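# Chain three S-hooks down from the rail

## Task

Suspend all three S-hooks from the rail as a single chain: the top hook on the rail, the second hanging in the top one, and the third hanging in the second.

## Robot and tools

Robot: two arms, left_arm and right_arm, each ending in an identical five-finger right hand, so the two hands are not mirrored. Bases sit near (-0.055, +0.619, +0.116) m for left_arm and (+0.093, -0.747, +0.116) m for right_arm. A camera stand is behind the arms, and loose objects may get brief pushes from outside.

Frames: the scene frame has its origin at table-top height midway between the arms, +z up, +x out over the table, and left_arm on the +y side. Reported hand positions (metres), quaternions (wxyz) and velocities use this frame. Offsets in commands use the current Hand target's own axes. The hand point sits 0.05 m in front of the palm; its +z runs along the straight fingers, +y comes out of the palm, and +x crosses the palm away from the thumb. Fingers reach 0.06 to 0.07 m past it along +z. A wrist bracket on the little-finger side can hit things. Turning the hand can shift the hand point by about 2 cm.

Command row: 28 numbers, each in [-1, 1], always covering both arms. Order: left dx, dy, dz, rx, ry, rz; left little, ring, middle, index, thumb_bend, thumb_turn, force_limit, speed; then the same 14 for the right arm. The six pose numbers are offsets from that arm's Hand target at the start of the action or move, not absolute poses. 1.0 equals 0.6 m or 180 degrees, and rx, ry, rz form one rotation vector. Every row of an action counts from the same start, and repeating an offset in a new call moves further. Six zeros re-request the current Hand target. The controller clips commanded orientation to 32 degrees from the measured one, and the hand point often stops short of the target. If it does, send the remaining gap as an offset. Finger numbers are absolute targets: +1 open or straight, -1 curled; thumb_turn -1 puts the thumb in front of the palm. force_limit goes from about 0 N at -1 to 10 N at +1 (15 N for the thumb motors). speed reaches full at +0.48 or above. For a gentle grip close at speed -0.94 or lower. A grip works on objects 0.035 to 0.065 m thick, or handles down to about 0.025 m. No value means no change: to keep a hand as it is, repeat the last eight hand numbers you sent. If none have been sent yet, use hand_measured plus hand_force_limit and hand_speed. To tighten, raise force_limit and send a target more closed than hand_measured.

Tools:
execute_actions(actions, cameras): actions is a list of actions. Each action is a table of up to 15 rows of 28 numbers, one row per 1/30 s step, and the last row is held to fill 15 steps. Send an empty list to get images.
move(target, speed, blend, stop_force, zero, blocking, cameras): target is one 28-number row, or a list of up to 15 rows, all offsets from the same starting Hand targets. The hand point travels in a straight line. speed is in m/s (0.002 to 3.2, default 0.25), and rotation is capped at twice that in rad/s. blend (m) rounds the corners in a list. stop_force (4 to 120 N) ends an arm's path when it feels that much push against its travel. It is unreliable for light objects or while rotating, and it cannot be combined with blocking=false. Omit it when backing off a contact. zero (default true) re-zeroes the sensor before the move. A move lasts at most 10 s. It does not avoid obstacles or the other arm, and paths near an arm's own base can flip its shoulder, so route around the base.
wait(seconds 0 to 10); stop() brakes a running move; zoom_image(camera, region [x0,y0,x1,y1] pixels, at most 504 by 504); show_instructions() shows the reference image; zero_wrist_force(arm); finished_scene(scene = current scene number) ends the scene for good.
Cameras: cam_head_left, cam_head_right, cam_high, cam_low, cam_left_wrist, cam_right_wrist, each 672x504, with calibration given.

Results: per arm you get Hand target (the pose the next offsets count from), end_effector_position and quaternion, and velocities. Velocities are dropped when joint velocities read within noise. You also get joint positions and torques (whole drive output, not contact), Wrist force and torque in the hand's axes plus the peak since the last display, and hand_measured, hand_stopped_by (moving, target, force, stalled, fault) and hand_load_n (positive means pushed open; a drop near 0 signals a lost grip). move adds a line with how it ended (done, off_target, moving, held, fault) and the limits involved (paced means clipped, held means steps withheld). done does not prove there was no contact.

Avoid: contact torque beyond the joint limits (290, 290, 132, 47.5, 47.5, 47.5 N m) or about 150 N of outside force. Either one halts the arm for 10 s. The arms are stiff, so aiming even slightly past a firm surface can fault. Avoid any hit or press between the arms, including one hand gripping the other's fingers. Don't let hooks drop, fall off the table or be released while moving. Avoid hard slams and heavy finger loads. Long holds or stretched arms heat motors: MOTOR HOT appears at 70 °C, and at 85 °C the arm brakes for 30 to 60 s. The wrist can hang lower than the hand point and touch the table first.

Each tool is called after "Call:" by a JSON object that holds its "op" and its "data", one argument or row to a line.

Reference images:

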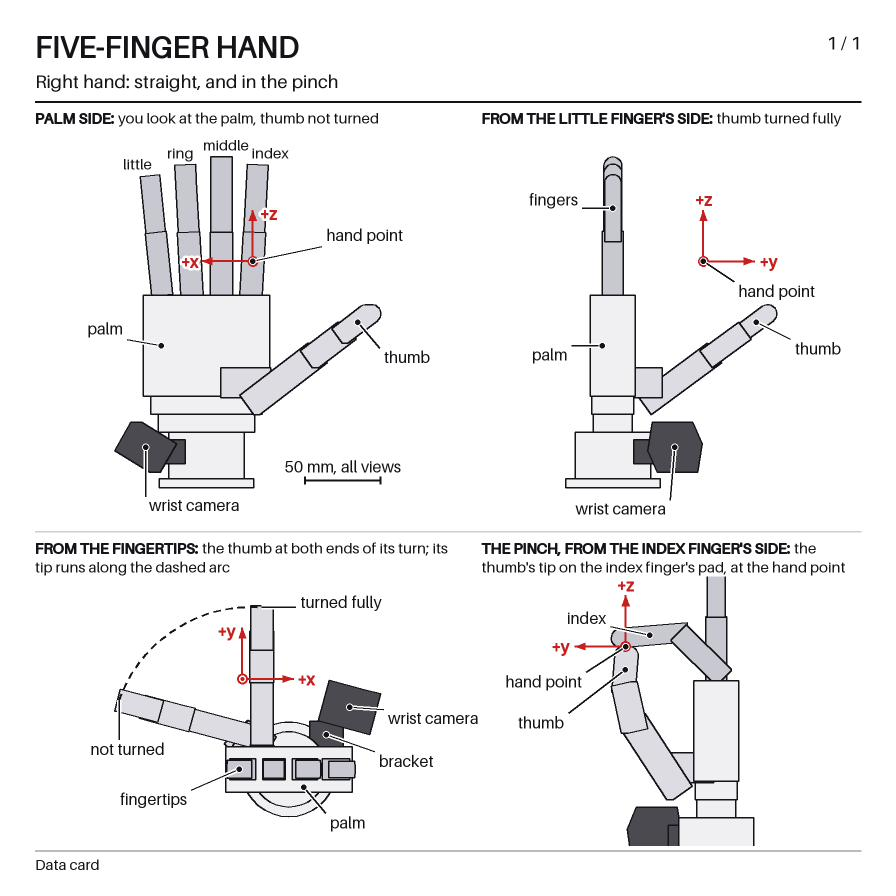

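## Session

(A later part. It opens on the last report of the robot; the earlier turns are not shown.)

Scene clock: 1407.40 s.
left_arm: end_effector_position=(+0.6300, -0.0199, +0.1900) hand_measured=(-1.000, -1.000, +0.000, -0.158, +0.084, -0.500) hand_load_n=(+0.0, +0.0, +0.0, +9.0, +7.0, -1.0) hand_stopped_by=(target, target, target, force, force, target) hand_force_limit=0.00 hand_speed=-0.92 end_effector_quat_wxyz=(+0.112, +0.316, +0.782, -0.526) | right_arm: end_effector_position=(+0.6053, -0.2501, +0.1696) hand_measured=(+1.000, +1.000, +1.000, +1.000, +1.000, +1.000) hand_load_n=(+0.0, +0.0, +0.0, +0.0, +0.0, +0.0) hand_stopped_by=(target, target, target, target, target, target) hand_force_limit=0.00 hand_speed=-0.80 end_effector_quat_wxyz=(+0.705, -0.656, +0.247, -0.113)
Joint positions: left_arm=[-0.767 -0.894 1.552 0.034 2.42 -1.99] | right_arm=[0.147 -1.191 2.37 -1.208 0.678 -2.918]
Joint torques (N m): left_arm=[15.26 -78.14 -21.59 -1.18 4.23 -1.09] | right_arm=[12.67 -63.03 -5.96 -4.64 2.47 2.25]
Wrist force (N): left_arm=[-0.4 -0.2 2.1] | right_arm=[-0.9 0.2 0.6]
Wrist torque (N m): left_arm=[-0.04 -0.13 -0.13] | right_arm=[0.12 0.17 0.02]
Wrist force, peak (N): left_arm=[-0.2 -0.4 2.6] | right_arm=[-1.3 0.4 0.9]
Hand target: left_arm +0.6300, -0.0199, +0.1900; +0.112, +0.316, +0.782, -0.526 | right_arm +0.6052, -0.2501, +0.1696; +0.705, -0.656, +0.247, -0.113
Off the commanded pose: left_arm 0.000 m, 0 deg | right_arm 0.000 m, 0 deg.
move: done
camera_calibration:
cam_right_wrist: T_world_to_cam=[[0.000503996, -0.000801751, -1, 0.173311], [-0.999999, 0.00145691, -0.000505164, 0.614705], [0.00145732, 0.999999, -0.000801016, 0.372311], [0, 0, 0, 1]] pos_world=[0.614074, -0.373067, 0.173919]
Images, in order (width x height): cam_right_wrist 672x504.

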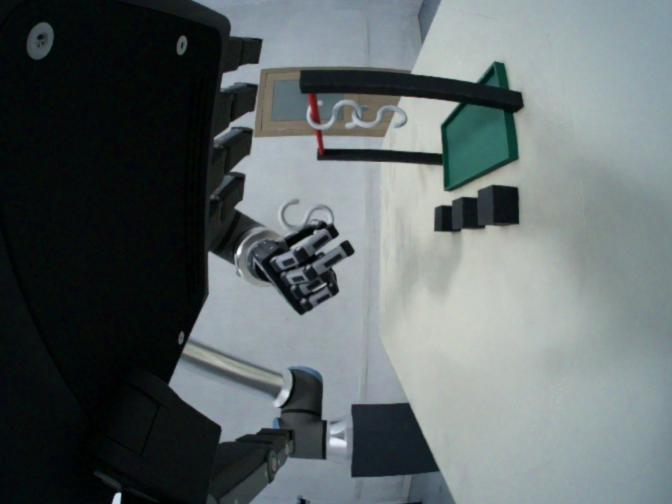

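Call:
{"op": "move", "data": {
  "target": [0.0157,0.1789,0.0563,0,0,0,-1,-1,0.0,-0.45,-0.1,-0.5,0.0,-0.92,0,0,0,0,0,0,1,1,1,1,1,1,0,-0.8],
  "speed": 0.1,
  "stop_force": 8,
  "cameras": ["cam_right_wrist","cam_low","cam_head_left","cam_high"]
}}

Call:
{"op": "zoom_image", "data": {
  "camera": "cam_right_wrist",
  "region": [300, 60, 440, 160]
}}

Call:
{"op": "zoom_image", "data": {
  "camera": "cam_low",
  "region": [340, 210, 410, 280]
}}

Call:
{"op": "zoom_image", "data": {
  "camera": "cam_high",
  "region": [290, 240, 390, 340]
}}

Call:
{"op": "zoom_image", "data": {
  "camera": "cam_head_left",
  "region": [200, 180, 300, 260]
}}

Scene clock: 1449.47 s.
left_arm: end_effector_position=(+0.6831, -0.0200, +0.0903) hand_measured=(-1.000, -1.000, +0.000, -0.158, +0.084, -0.500) hand_load_n=(+0.0, +0.0, +0.0, +9.0, +7.0, -0.5) hand_stopped_by=(target, target, target, force, force, target) hand_force_limit=0.00 hand_speed=-0.92 end_effector_quat_wxyz=(+0.112, +0.316, +0.782, -0.526) | right_arm: end_effector_position=(+0.6052, -0.2501, +0.1696) hand_measured=(+1.000, +1.000, +1.000, +1.000, +1.000, +1.000) hand_load_n=(+0.0, +0.0, +0.0, +0.0, +0.0, -0.5) hand_stopped_by=(target, target, target, target, target, target) hand_force_limit=0.00 hand_speed=-0.80 end_effector_quat_wxyz=(+0.705, -0.656, +0.247, -0.113)
Joint positions: left_arm=[-0.721 -0.724 1.451 0 2.455 -1.944] | right_arm=[0.147 -1.191 2.37 -1.208 0.678 -2.918]
Joint torques (N m): left_arm=[16.95 -83.89 -47.98 2.45 4.24 3.44] | right_arm=[14.02 -62.94 -5.46 -4.92 2.23 2.48]
Wrist force (N): left_arm=[-0.5 -0.7 1.6] | right_arm=[-0.8 0.2 0.6]
Wrist torque (N m): left_arm=[-0.11 -0.07 -0.07] | right_arm=[0.12 0.15 0.03]
Wrist force, peak (N): left_arm=[-0.5 -0.1 2.5] | right_arm=[-0.9 0.0 1.0]
Hand target: left_arm +0.6831, -0.0200, +0.0903; +0.112, +0.316, +0.782, -0.526 | right_arm +0.6052, -0.2501, +0.1696; +0.705, -0.656, +0.247, -0.113
Off the commanded pose: left_arm 0.000 m, 0 deg | right_arm 0.000 m, 0 deg.
move: done
camera_calibration:
cam_right_wrist: T_world_to_cam=[[0.000403727, -0.000702041, -1, 0.173409], [-0.999999, 0.00145595, -0.000404749, 0.614487], [0.00145624, 0.999999, -0.000701453, 0.372295], [0, 0, 0, 1]] pos_world=[0.613874, -0.373067, 0.173918]
Images, in order (width x height): cam_head_left 672x504, cam_high 672x504, cam_low 672x504, cam_right_wrist 672x504.

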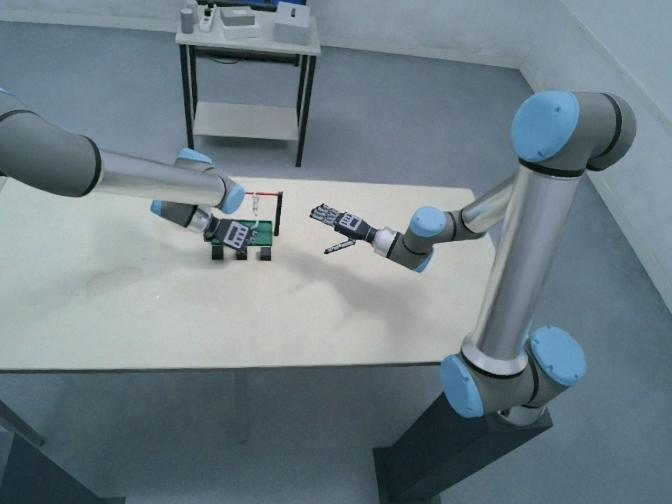

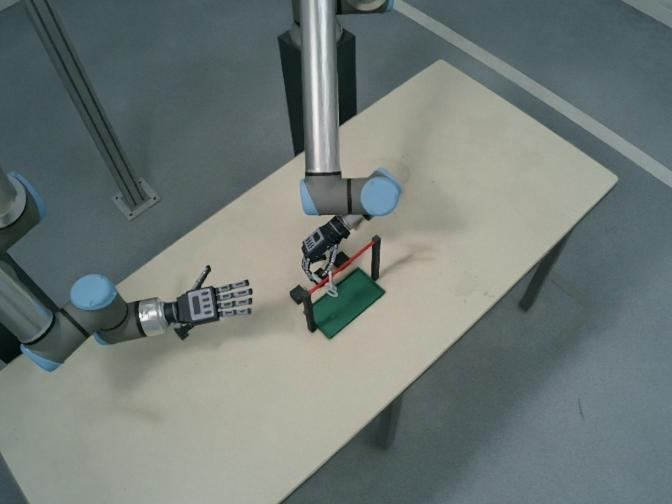

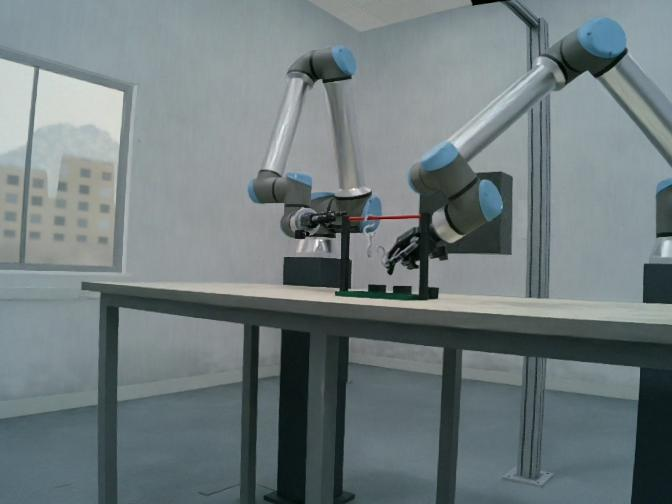

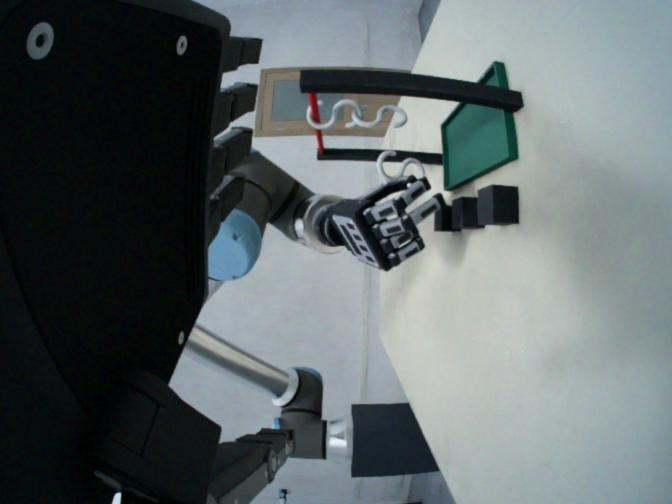

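Scaled by 3.600 from the camera's 672x504 image, which has a finer 960x720 frame.

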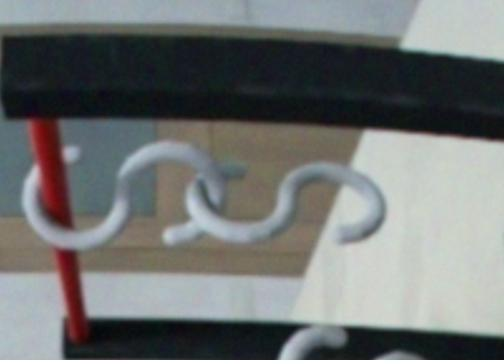

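Scaled by 7.200 from the camera's 672x504 image, which has a finer 960x720 frame.

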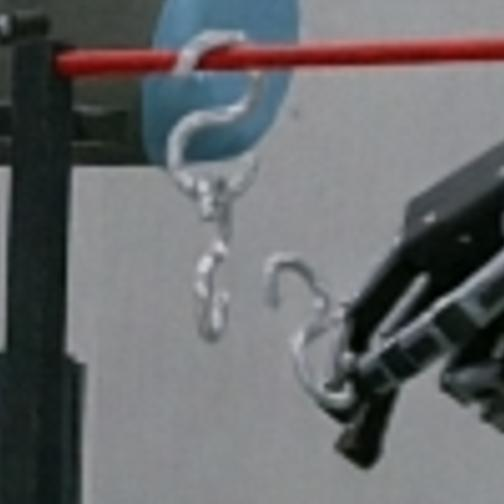

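Scaled by 5.040 from the camera's 672x504 image, which has a finer 960x720 frame.

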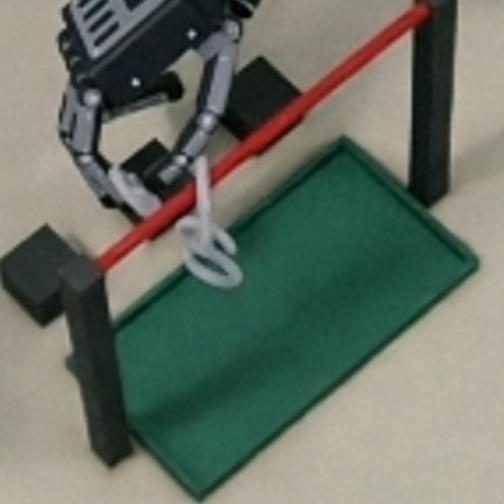

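Scaled by 5.040 from the camera's 672x504 image, which has a finer 960x720 frame.

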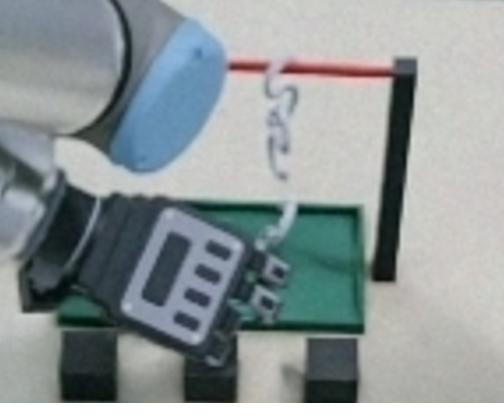

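Call:
{"op": "zoom_image", "data": {
  "camera": "cam_head_left",
  "region": [240, 190, 280, 230]
}}

Call:
{"op": "zoom_image", "data": {
  "camera": "cam_low",
  "region": [355, 230, 395, 270]
}}

Call:
{"op": "zoom_image", "data": {
  "camera": "cam_high",
  "region": [305, 265, 345, 305]
}}

Scaled by 12.600 from the camera's 672x504 image, which has a finer 960x720 frame.

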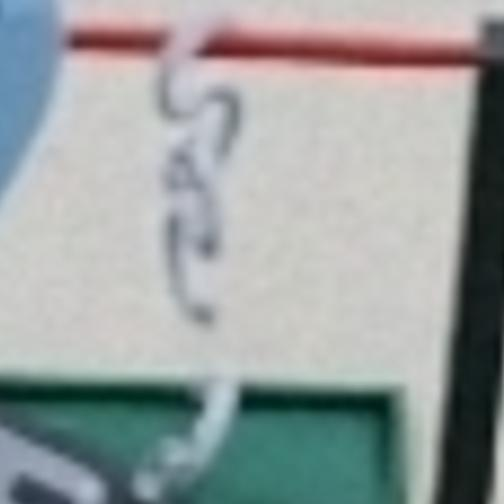

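Scaled by 12.600 from the camera's 672x504 image, which has a finer 960x720 frame.

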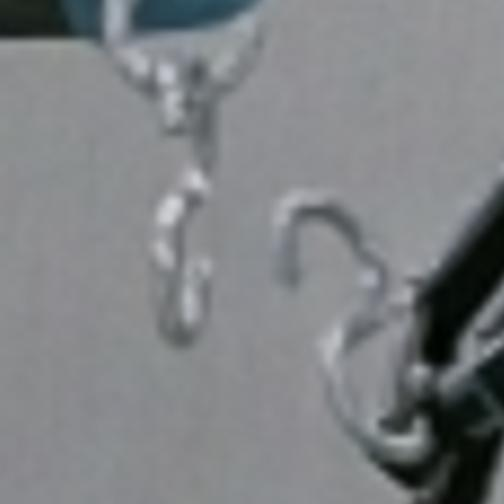

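Scaled by 12.600 from the camera's 672x504 image, which has a finer 960x720 frame.

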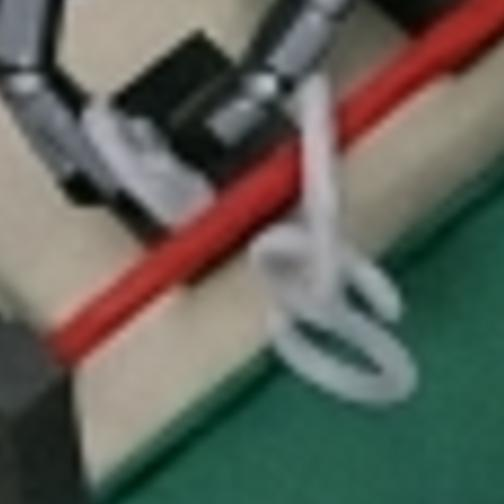

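Call:
{"op": "move", "data": {
  "target": [-0.0425,0.0324,-0.0145,0,0,0,-1,-1,0.0,-0.45,-0.1,-0.5,0.0,-0.92,0,0,0,0,0,0,1,1,1,1,1,1,0,-0.8],
  "speed": 0.06,
  "stop_force": 5,
  "cameras": ["cam_right_wrist","cam_low","cam_head_left","cam_high"]
}}

Call:
{"op": "zoom_image", "data": {
  "camera": "cam_right_wrist",
  "region": [350, 80, 430, 160]
}}

Call:
{"op": "zoom_image", "data": {
  "camera": "cam_low",
  "region": [355, 230, 395, 270]
}}

Call:
{"op": "zoom_image", "data": {
  "camera": "cam_head_left",
  "region": [240, 190, 280, 230]
}}

Call:
{"op": "zoom_image", "data": {
  "camera": "cam_high",
  "region": [305, 265, 345, 305]
}}

Scene clock: 1472.63 s.
left_arm: end_effector_position=(+0.7161, -0.0171, +0.0924) hand_measured=(-1.000, -1.000, +0.000, -0.158, +0.084, -0.500) hand_load_n=(+0.0, +0.0, +0.0, +9.0, +6.5, -1.0) hand_stopped_by=(target, target, target, force, force, target) hand_force_limit=0.00 hand_speed=-0.92 end_effector_quat_wxyz=(+0.112, +0.316, +0.782, -0.526) | right_arm: end_effector_position=(+0.6052, -0.2501, +0.1696) hand_measured=(+1.000, +1.000, +1.000, +1.000, +1.000, +1.000) hand_load_n=(+0.0, +0.0, +0.0, +0.0, +0.0, +0.0) hand_stopped_by=(target, target, target, target, target, target) hand_force_limit=0.00 hand_speed=-0.80 end_effector_quat_wxyz=(+0.705, -0.656, +0.247, -0.113)
Joint positions: left_arm=[-0.692 -0.686 1.372 0.066 2.476 -1.913] | right_arm=[0.147 -1.191 2.37 -1.208 0.678 -2.918]
Joint torques (N m): left_arm=[15.4 -86.44 -49.77 4.32 4.57 3.48] | right_arm=[13.52 -63.29 -6.34 -4.93 2.37 2.14]
Wrist force (N): left_arm=[-0.5 0.1 1.7] | right_arm=[-0.9 0.1 0.0]
Wrist torque (N m): left_arm=[0.06 -0.09 -0.01] | right_arm=[0.16 0.19 0.01]
Wrist force, peak (N): left_arm=[-0.6 0.3 2.0] | right_arm=[-1.1 -0.2 0.8]
Hand target: left_arm +0.7161, -0.0171, +0.0924; +0.112, +0.316, +0.782, -0.526 | right_arm +0.6052, -0.2501, +0.1696; +0.705, -0.656, +0.247, -0.113
Off the commanded pose: left_arm 0.000 m, 0 deg | right_arm 0.000 m, 0 deg.
move: done
camera_calibration:
cam_right_wrist: T_world_to_cam=[[0.000403727, -0.000702041, -1, 0.173409], [-0.999999, 0.00145595, -0.000404749, 0.614487], [0.00145624, 0.999999, -0.000701453, 0.372295], [0, 0, 0, 1]] pos_world=[0.613874, -0.373067, 0.173918]
Images, in order (width x height): cam_head_left 672x504, cam_high 672x504, cam_low 672x504, cam_right_wrist 672x504.

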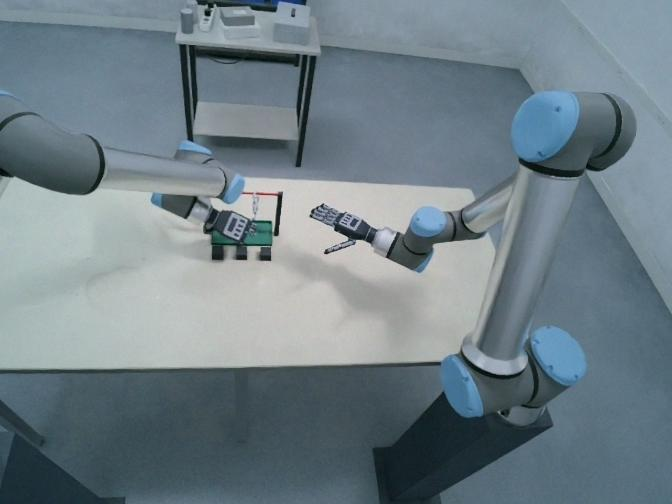

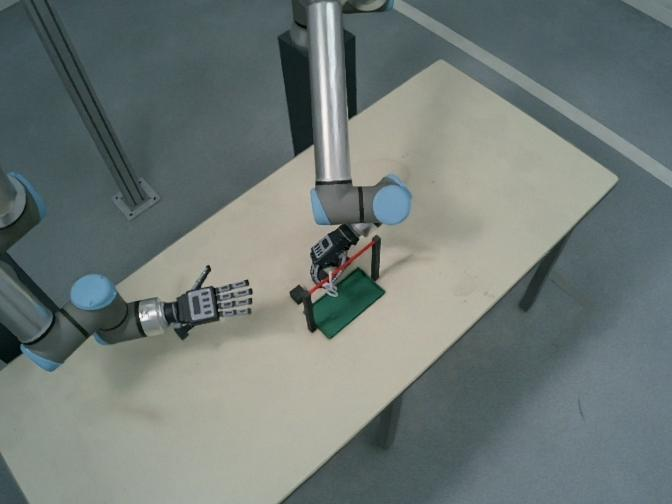

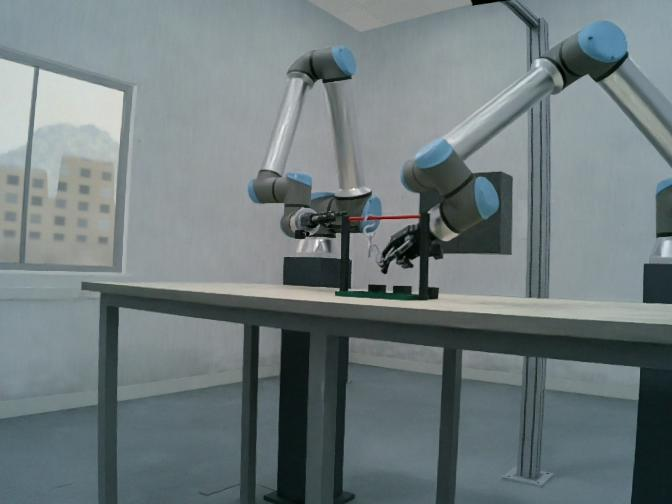

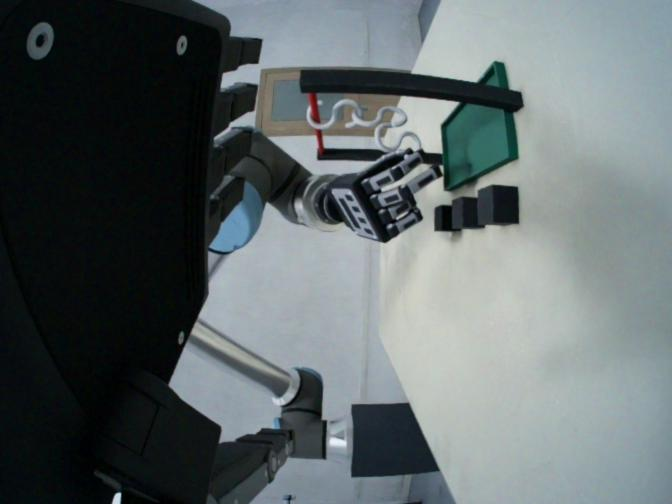

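Scaled by 6.300 from the camera's 672x504 image, which has a finer 960x720 frame.

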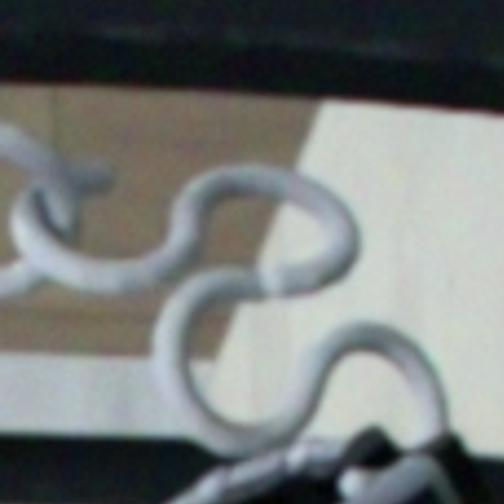

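Scaled by 12.600 from the camera's 672x504 image, which has a finer 960x720 frame.

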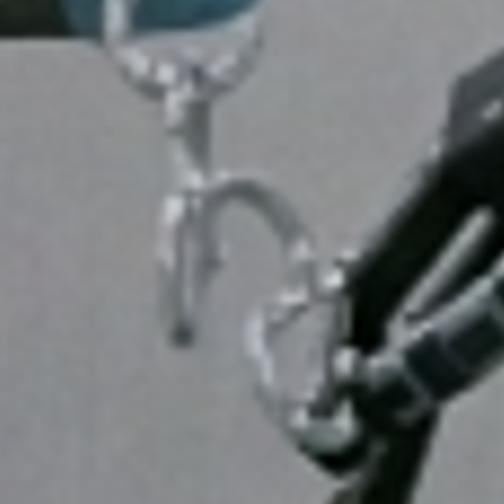

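Scaled by 12.600 from the camera's 672x504 image, which has a finer 960x720 frame.

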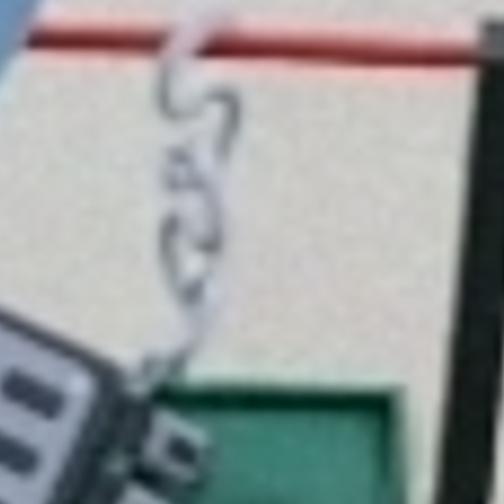

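Scaled by 12.600 from the camera's 672x504 image, which has a finer 960x720 frame.

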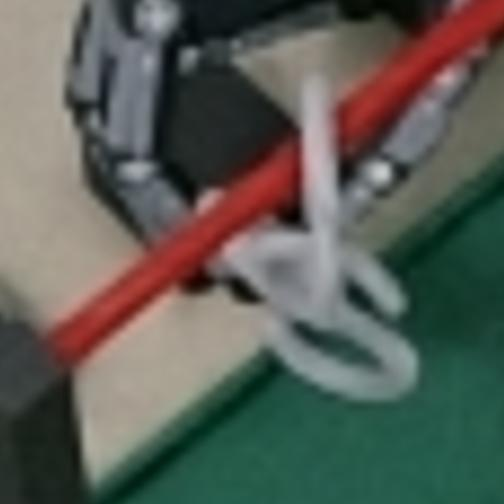

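Call:
{"op": "move", "data": {
  "target": [
    [-0.0089,0.0156,-0.0013,0,0,0,-1,-1,0.0,-0.45,-0.1,-0.5,0.0,-0.92,0,0,0,0,0,0,1,1,1,1,1,1,0,-0.8],
    [-0.0098,0.0253,-0.0018,0,0,0,-1,-1,0.0,-0.45,-0.1,-0.5,0.0,-0.92,0,0,0,0,0,0,1,1,1,1,1,1,0,-0.8]
  ],
  "speed": 0.02,
  "stop_force": 4,
  "cameras": ["cam_right_wrist","cam_low","cam_head_left","cam_high"]
}}

Call:
{"op": "zoom_image", "data": {
  "camera": "cam_right_wrist",
  "region": [350, 80, 430, 160]
}}

Call:
{"op": "zoom_image", "data": {
  "camera": "cam_low",
  "region": [355, 230, 395, 270]
}}

Call:
{"op": "zoom_image", "data": {
  "camera": "cam_high",
  "region": [305, 265, 345, 305]
}}

Scene clock: 1486.23 s.
left_arm: end_effector_position=(+0.7302, -0.0146, +0.0844) hand_measured=(-1.000, -1.000, +0.000, -0.158, +0.084, -0.500) hand_load_n=(+0.0, +0.0, +0.0, +9.0, +6.5, -1.0) hand_stopped_by=(target, target, target, force, force, target) hand_force_limit=0.00 hand_speed=-0.92 end_effector_quat_wxyz=(+0.112, +0.316, +0.782, -0.526) | right_arm: end_effector_position=(+0.6052, -0.2501, +0.1696) hand_measured=(+1.000, +1.000, +1.000, +1.000, +1.000, +1.000) hand_load_n=(+0.0, +0.0, -0.5, +0.0, +0.0, +0.0) hand_stopped_by=(target, target, target, target, target, target) hand_force_limit=0.00 hand_speed=-0.80 end_effector_quat_wxyz=(+0.705, -0.656, +0.247, -0.113)
Joint positions: left_arm=[-0.679 -0.66 1.339 0.085 2.485 -1.898] | right_arm=[0.147 -1.191 2.37 -1.208 0.678 -2.918]
Joint torques (N m): left_arm=[17.68 -87.67 -50.23 4.56 4.55 3.49] | right_arm=[13.6 -61.29 -5.52 -4.74 2.36 1.89]
Wrist force (N): left_arm=[-0.4 -0.2 1.8] | right_arm=[-0.8 -0.5 0.7]
Wrist torque (N m): left_arm=[-0.03 -0.06 -0.02] | right_arm=[0.02 0.15 0.00]
Wrist force, peak (N): left_arm=[-0.5 0.1 2.1] | right_arm=[-1.2 0.0 0.9]
Hand target: left_arm +0.7302, -0.0146, +0.0844; +0.112, +0.316, +0.782, -0.526 | right_arm +0.6052, -0.2501, +0.1696; +0.705, -0.656, +0.247, -0.113
Off the commanded pose: left_arm 0.000 m, 0 deg | right_arm 0.000 m, 0 deg.
move: done
camera_calibration:
cam_right_wrist: T_world_to_cam=[[0.000403727, -0.000702041, -1, 0.173409], [-0.999999, 0.00145595, -0.000404749, 0.614487], [0.00145624, 0.999999, -0.000701453, 0.372295], [0, 0, 0, 1]] pos_world=[0.613874, -0.373067, 0.173918]
Images, in order (width x height): cam_head_left 672x504, cam_high 672x504, cam_low 672x504, cam_right_wrist 672x504.

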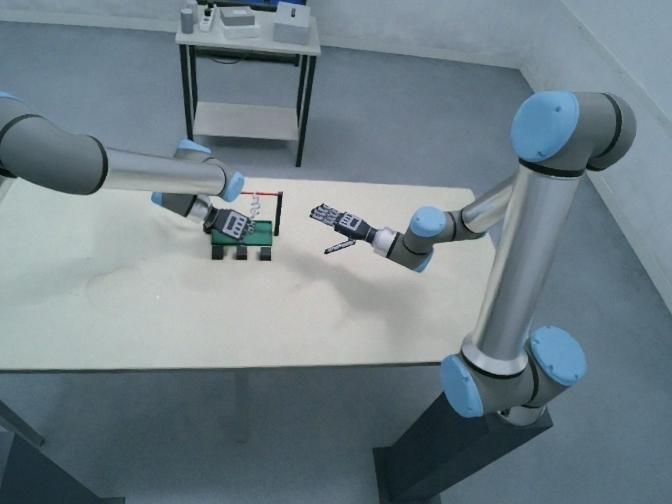

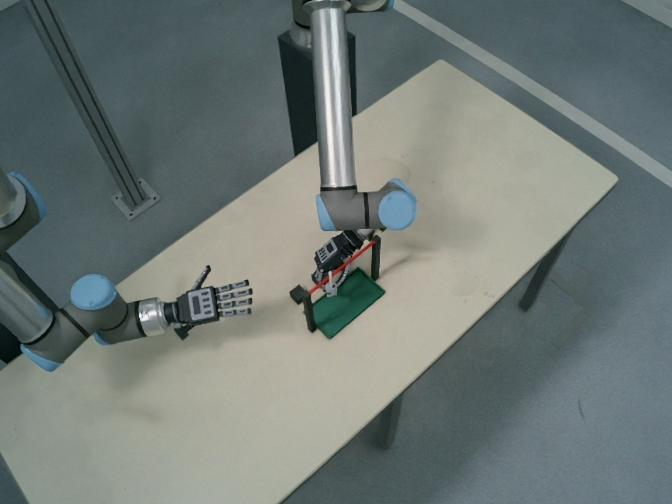

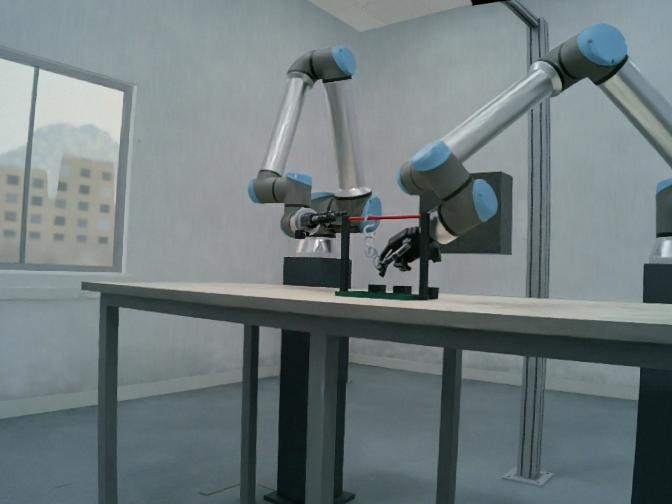

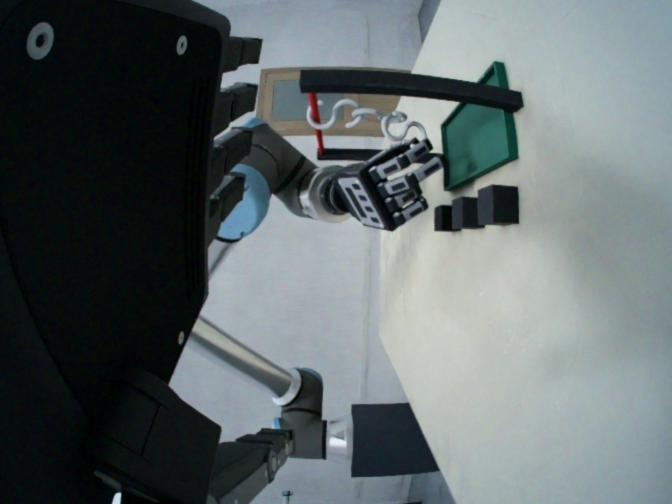

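Scaled by 6.300 from the camera's 672x504 image, which has a finer 960x720 frame.

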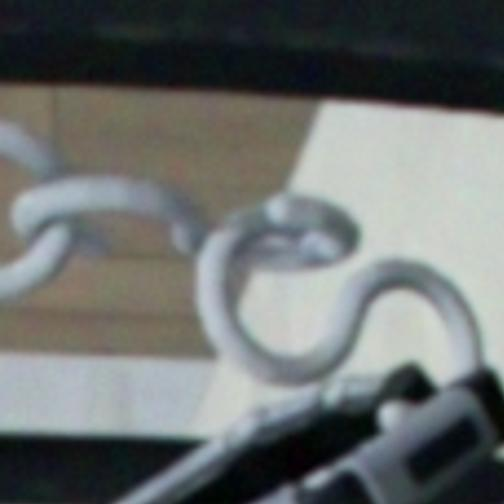

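Scaled by 12.600 from the camera's 672x504 image, which has a finer 960x720 frame.

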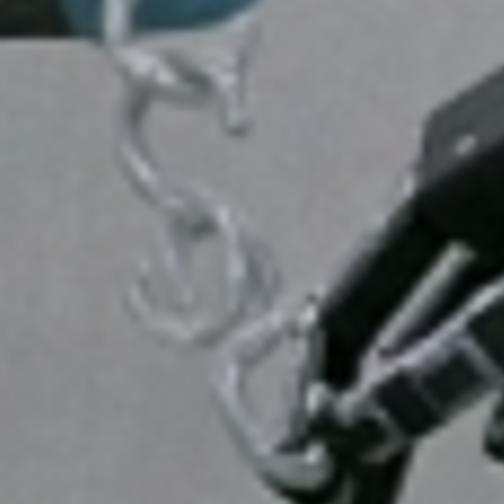

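Scaled by 12.600 from the camera's 672x504 image, which has a finer 960x720 frame.

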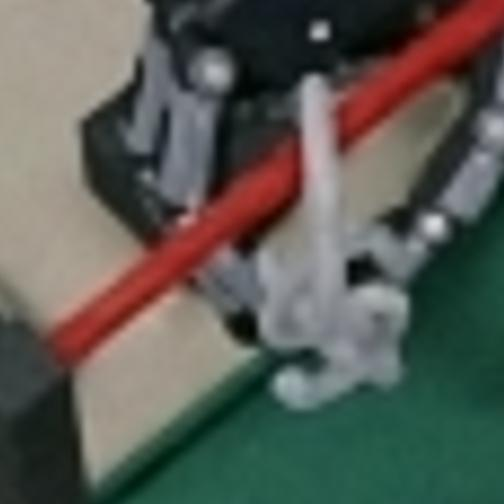

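Call:
{"op": "wait", "data": {
  "seconds": 1,
  "cameras": ["cam_right_wrist","cam_low","cam_head_left","cam_high","cam_head_right"]
}}

Call:
{"op": "zoom_image", "data": {
  "camera": "cam_right_wrist",
  "region": [370, 90, 430, 150]
}}

Call:
{"op": "zoom_image", "data": {
  "camera": "cam_low",
  "region": [355, 230, 395, 270]
}}

Call:
{"op": "zoom_image", "data": {
  "camera": "cam_head_left",
  "region": [240, 190, 280, 230]
}}

Call:
{"op": "zoom_image", "data": {
  "camera": "cam_high",
  "region": [315, 275, 345, 305]
}}

Scene clock: 1493.00 s.
left_arm: end_effector_position=(+0.7302, -0.0146, +0.0844) hand_measured=(-1.000, -1.000, +0.000, -0.158, +0.084, -0.500) hand_load_n=(+0.0, +0.0, +0.0, +9.0, +6.5, -1.0) hand_stopped_by=(target, target, target, force, force, target) hand_force_limit=0.00 hand_speed=-0.92 end_effector_quat_wxyz=(+0.112, +0.316, +0.782, -0.526) | right_arm: end_effector_position=(+0.6052, -0.2501, +0.1696) hand_measured=(+1.000, +1.000, +1.000, +1.000, +1.000, +1.000) hand_load_n=(+0.0, +0.0, +0.0, +0.0, +0.5, +0.0) hand_stopped_by=(target, target, target, target, target, target) hand_force_limit=0.00 hand_speed=-0.80 end_effector_quat_wxyz=(+0.705, -0.656, +0.247, -0.113)
Joint positions: left_arm=[-0.679 -0.66 1.339 0.085 2.485 -1.898] | right_arm=[0.147 -1.191 2.37 -1.208 0.678 -2.918]
Joint torques (N m): left_arm=[15.74 -88.59 -49.7 4.32 4.48 3.69] | right_arm=[11.59 -60.79 -5.47 -4.59 2.4 1.92]
Wrist force (N): left_arm=[-0.7 -0.2 1.8] | right_arm=[-0.9 0.3 0.3]
Wrist torque (N m): left_arm=[-0.05 -0.02 -0.04] | right_arm=[0.16 0.18 0.02]
Wrist force, peak (N): left_arm=[-0.7 -0.2 2.1] | right_arm=[-1.1 -0.8 0.7]
Hand target: left_arm +0.7302, -0.0146, +0.0844; +0.112, +0.316, +0.782, -0.526 | right_arm +0.6052, -0.2501, +0.1696; +0.705, -0.656, +0.247, -0.113
Off the commanded pose: left_arm 0.000 m, 0 deg | right_arm 0.000 m, 0 deg.
wait: 1.00 s; at rest from the start
camera_calibration:
cam_right_wrist: T_world_to_cam=[[0.000403727, -0.000702041, -1, 0.173409], [-0.999999, 0.00145595, -0.000404749, 0.614487], [0.00145624, 0.999999, -0.000701453, 0.372295], [0, 0, 0, 1]] pos_world=[0.613874, -0.373067, 0.173918]
Images, in order (width x height): cam_head_left 672x504, cam_head_right 672x504, cam_high 672x504, cam_low 672x504, cam_right_wrist 672x504.

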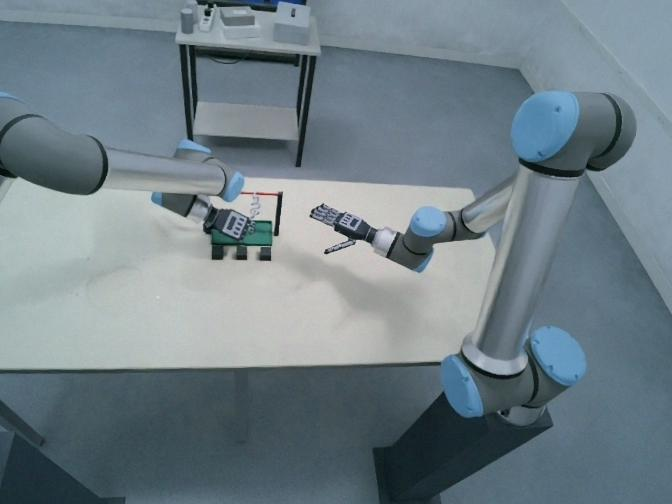

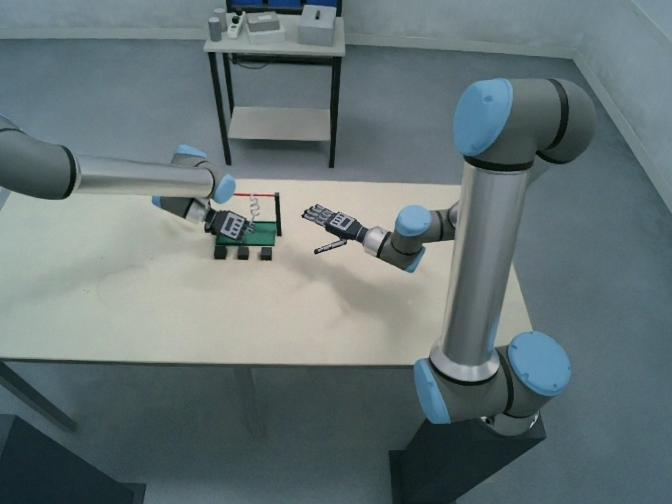

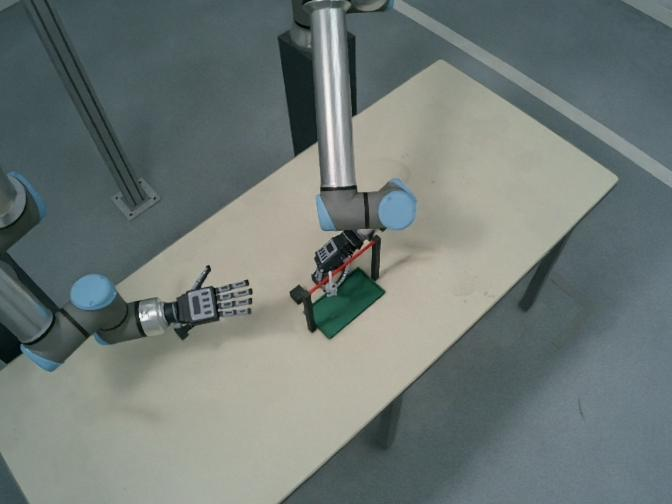

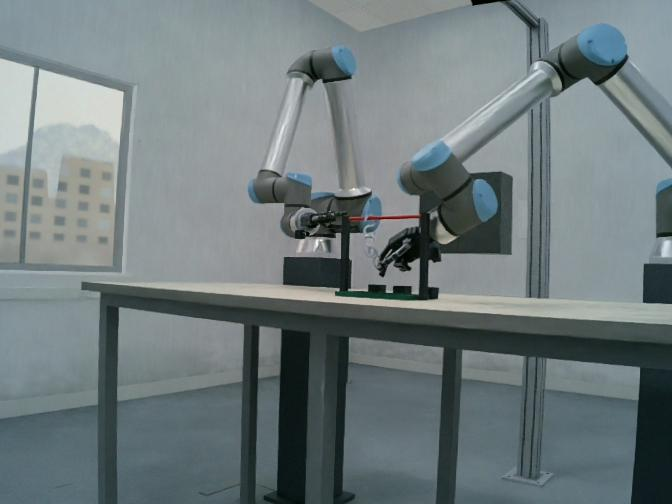

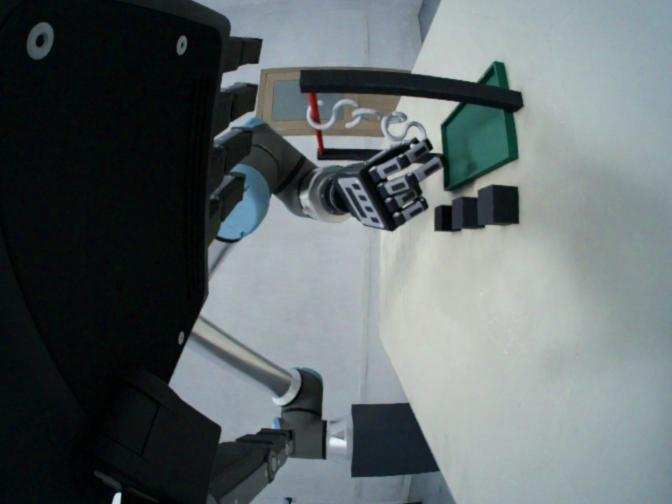

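Scaled by 8.400 from the camera's 672x504 image, which has a finer 960x720 frame.

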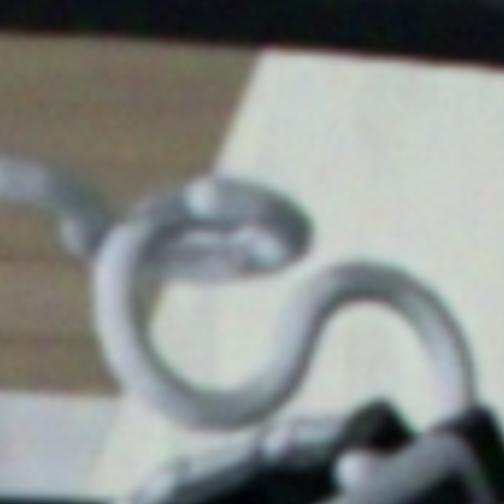

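Scaled by 12.600 from the camera's 672x504 image, which has a finer 960x720 frame.

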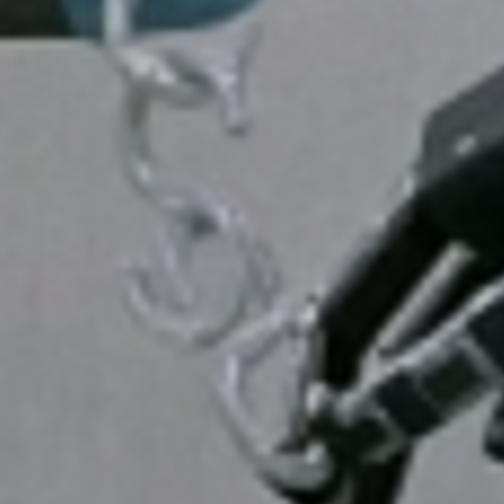

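Scaled by 12.600 from the camera's 672x504 image, which has a finer 960x720 frame.

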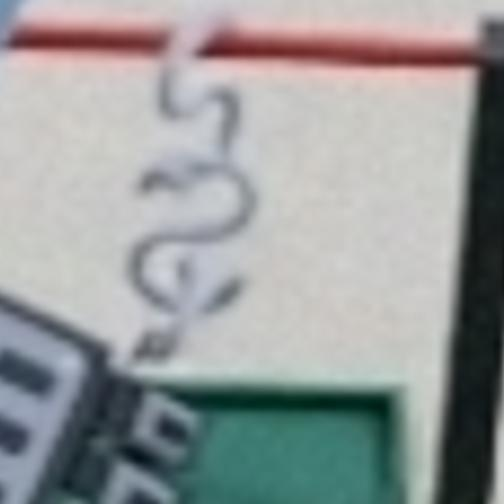

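Scaled by 16.800 from the camera's 672x504 image, which has a finer 960x720 frame.

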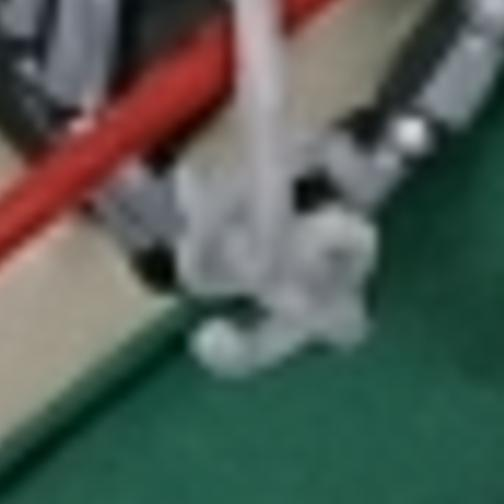

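Call:
{"op": "zoom_image", "data": {
  "camera": "cam_low",
  "region": [362, 244, 382, 264]
}}

Call:
{"op": "zoom_image", "data": {
  "camera": "cam_head_right",
  "region": [235, 190, 275, 230]
}}

Call:
{"op": "zoom_image", "data": {
  "camera": "cam_right_wrist",
  "region": [375, 95, 415, 135]
}}

Scaled by 25.200 from the camera's 672x504 image, which has a finer 960x720 frame.

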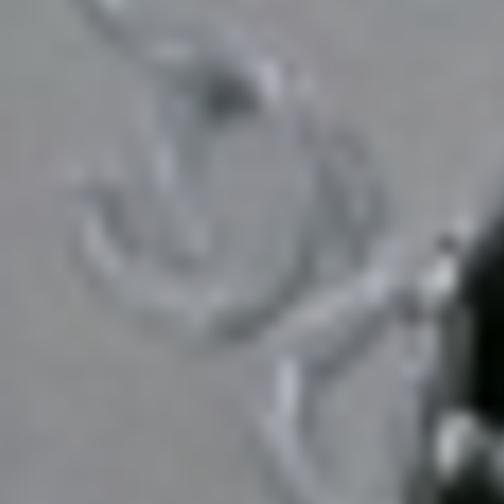

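Scaled by 12.600 from the camera's 672x504 image, which has a finer 960x720 frame.

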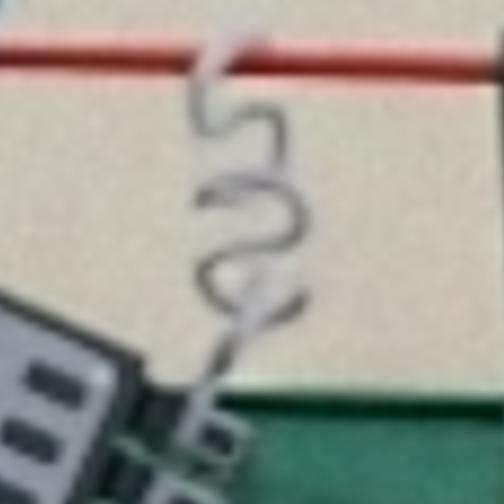

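Scaled by 12.600 from the camera's 672x504 image, which has a finer 960x720 frame.

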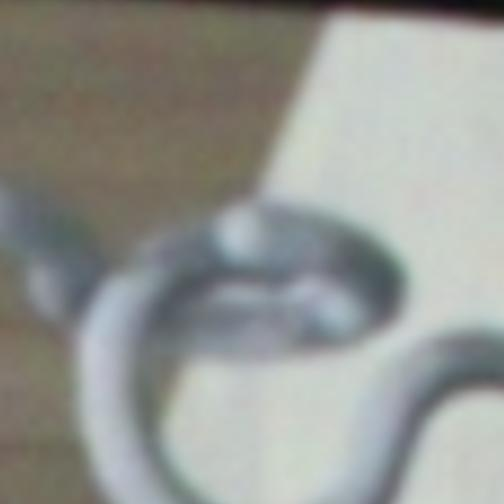

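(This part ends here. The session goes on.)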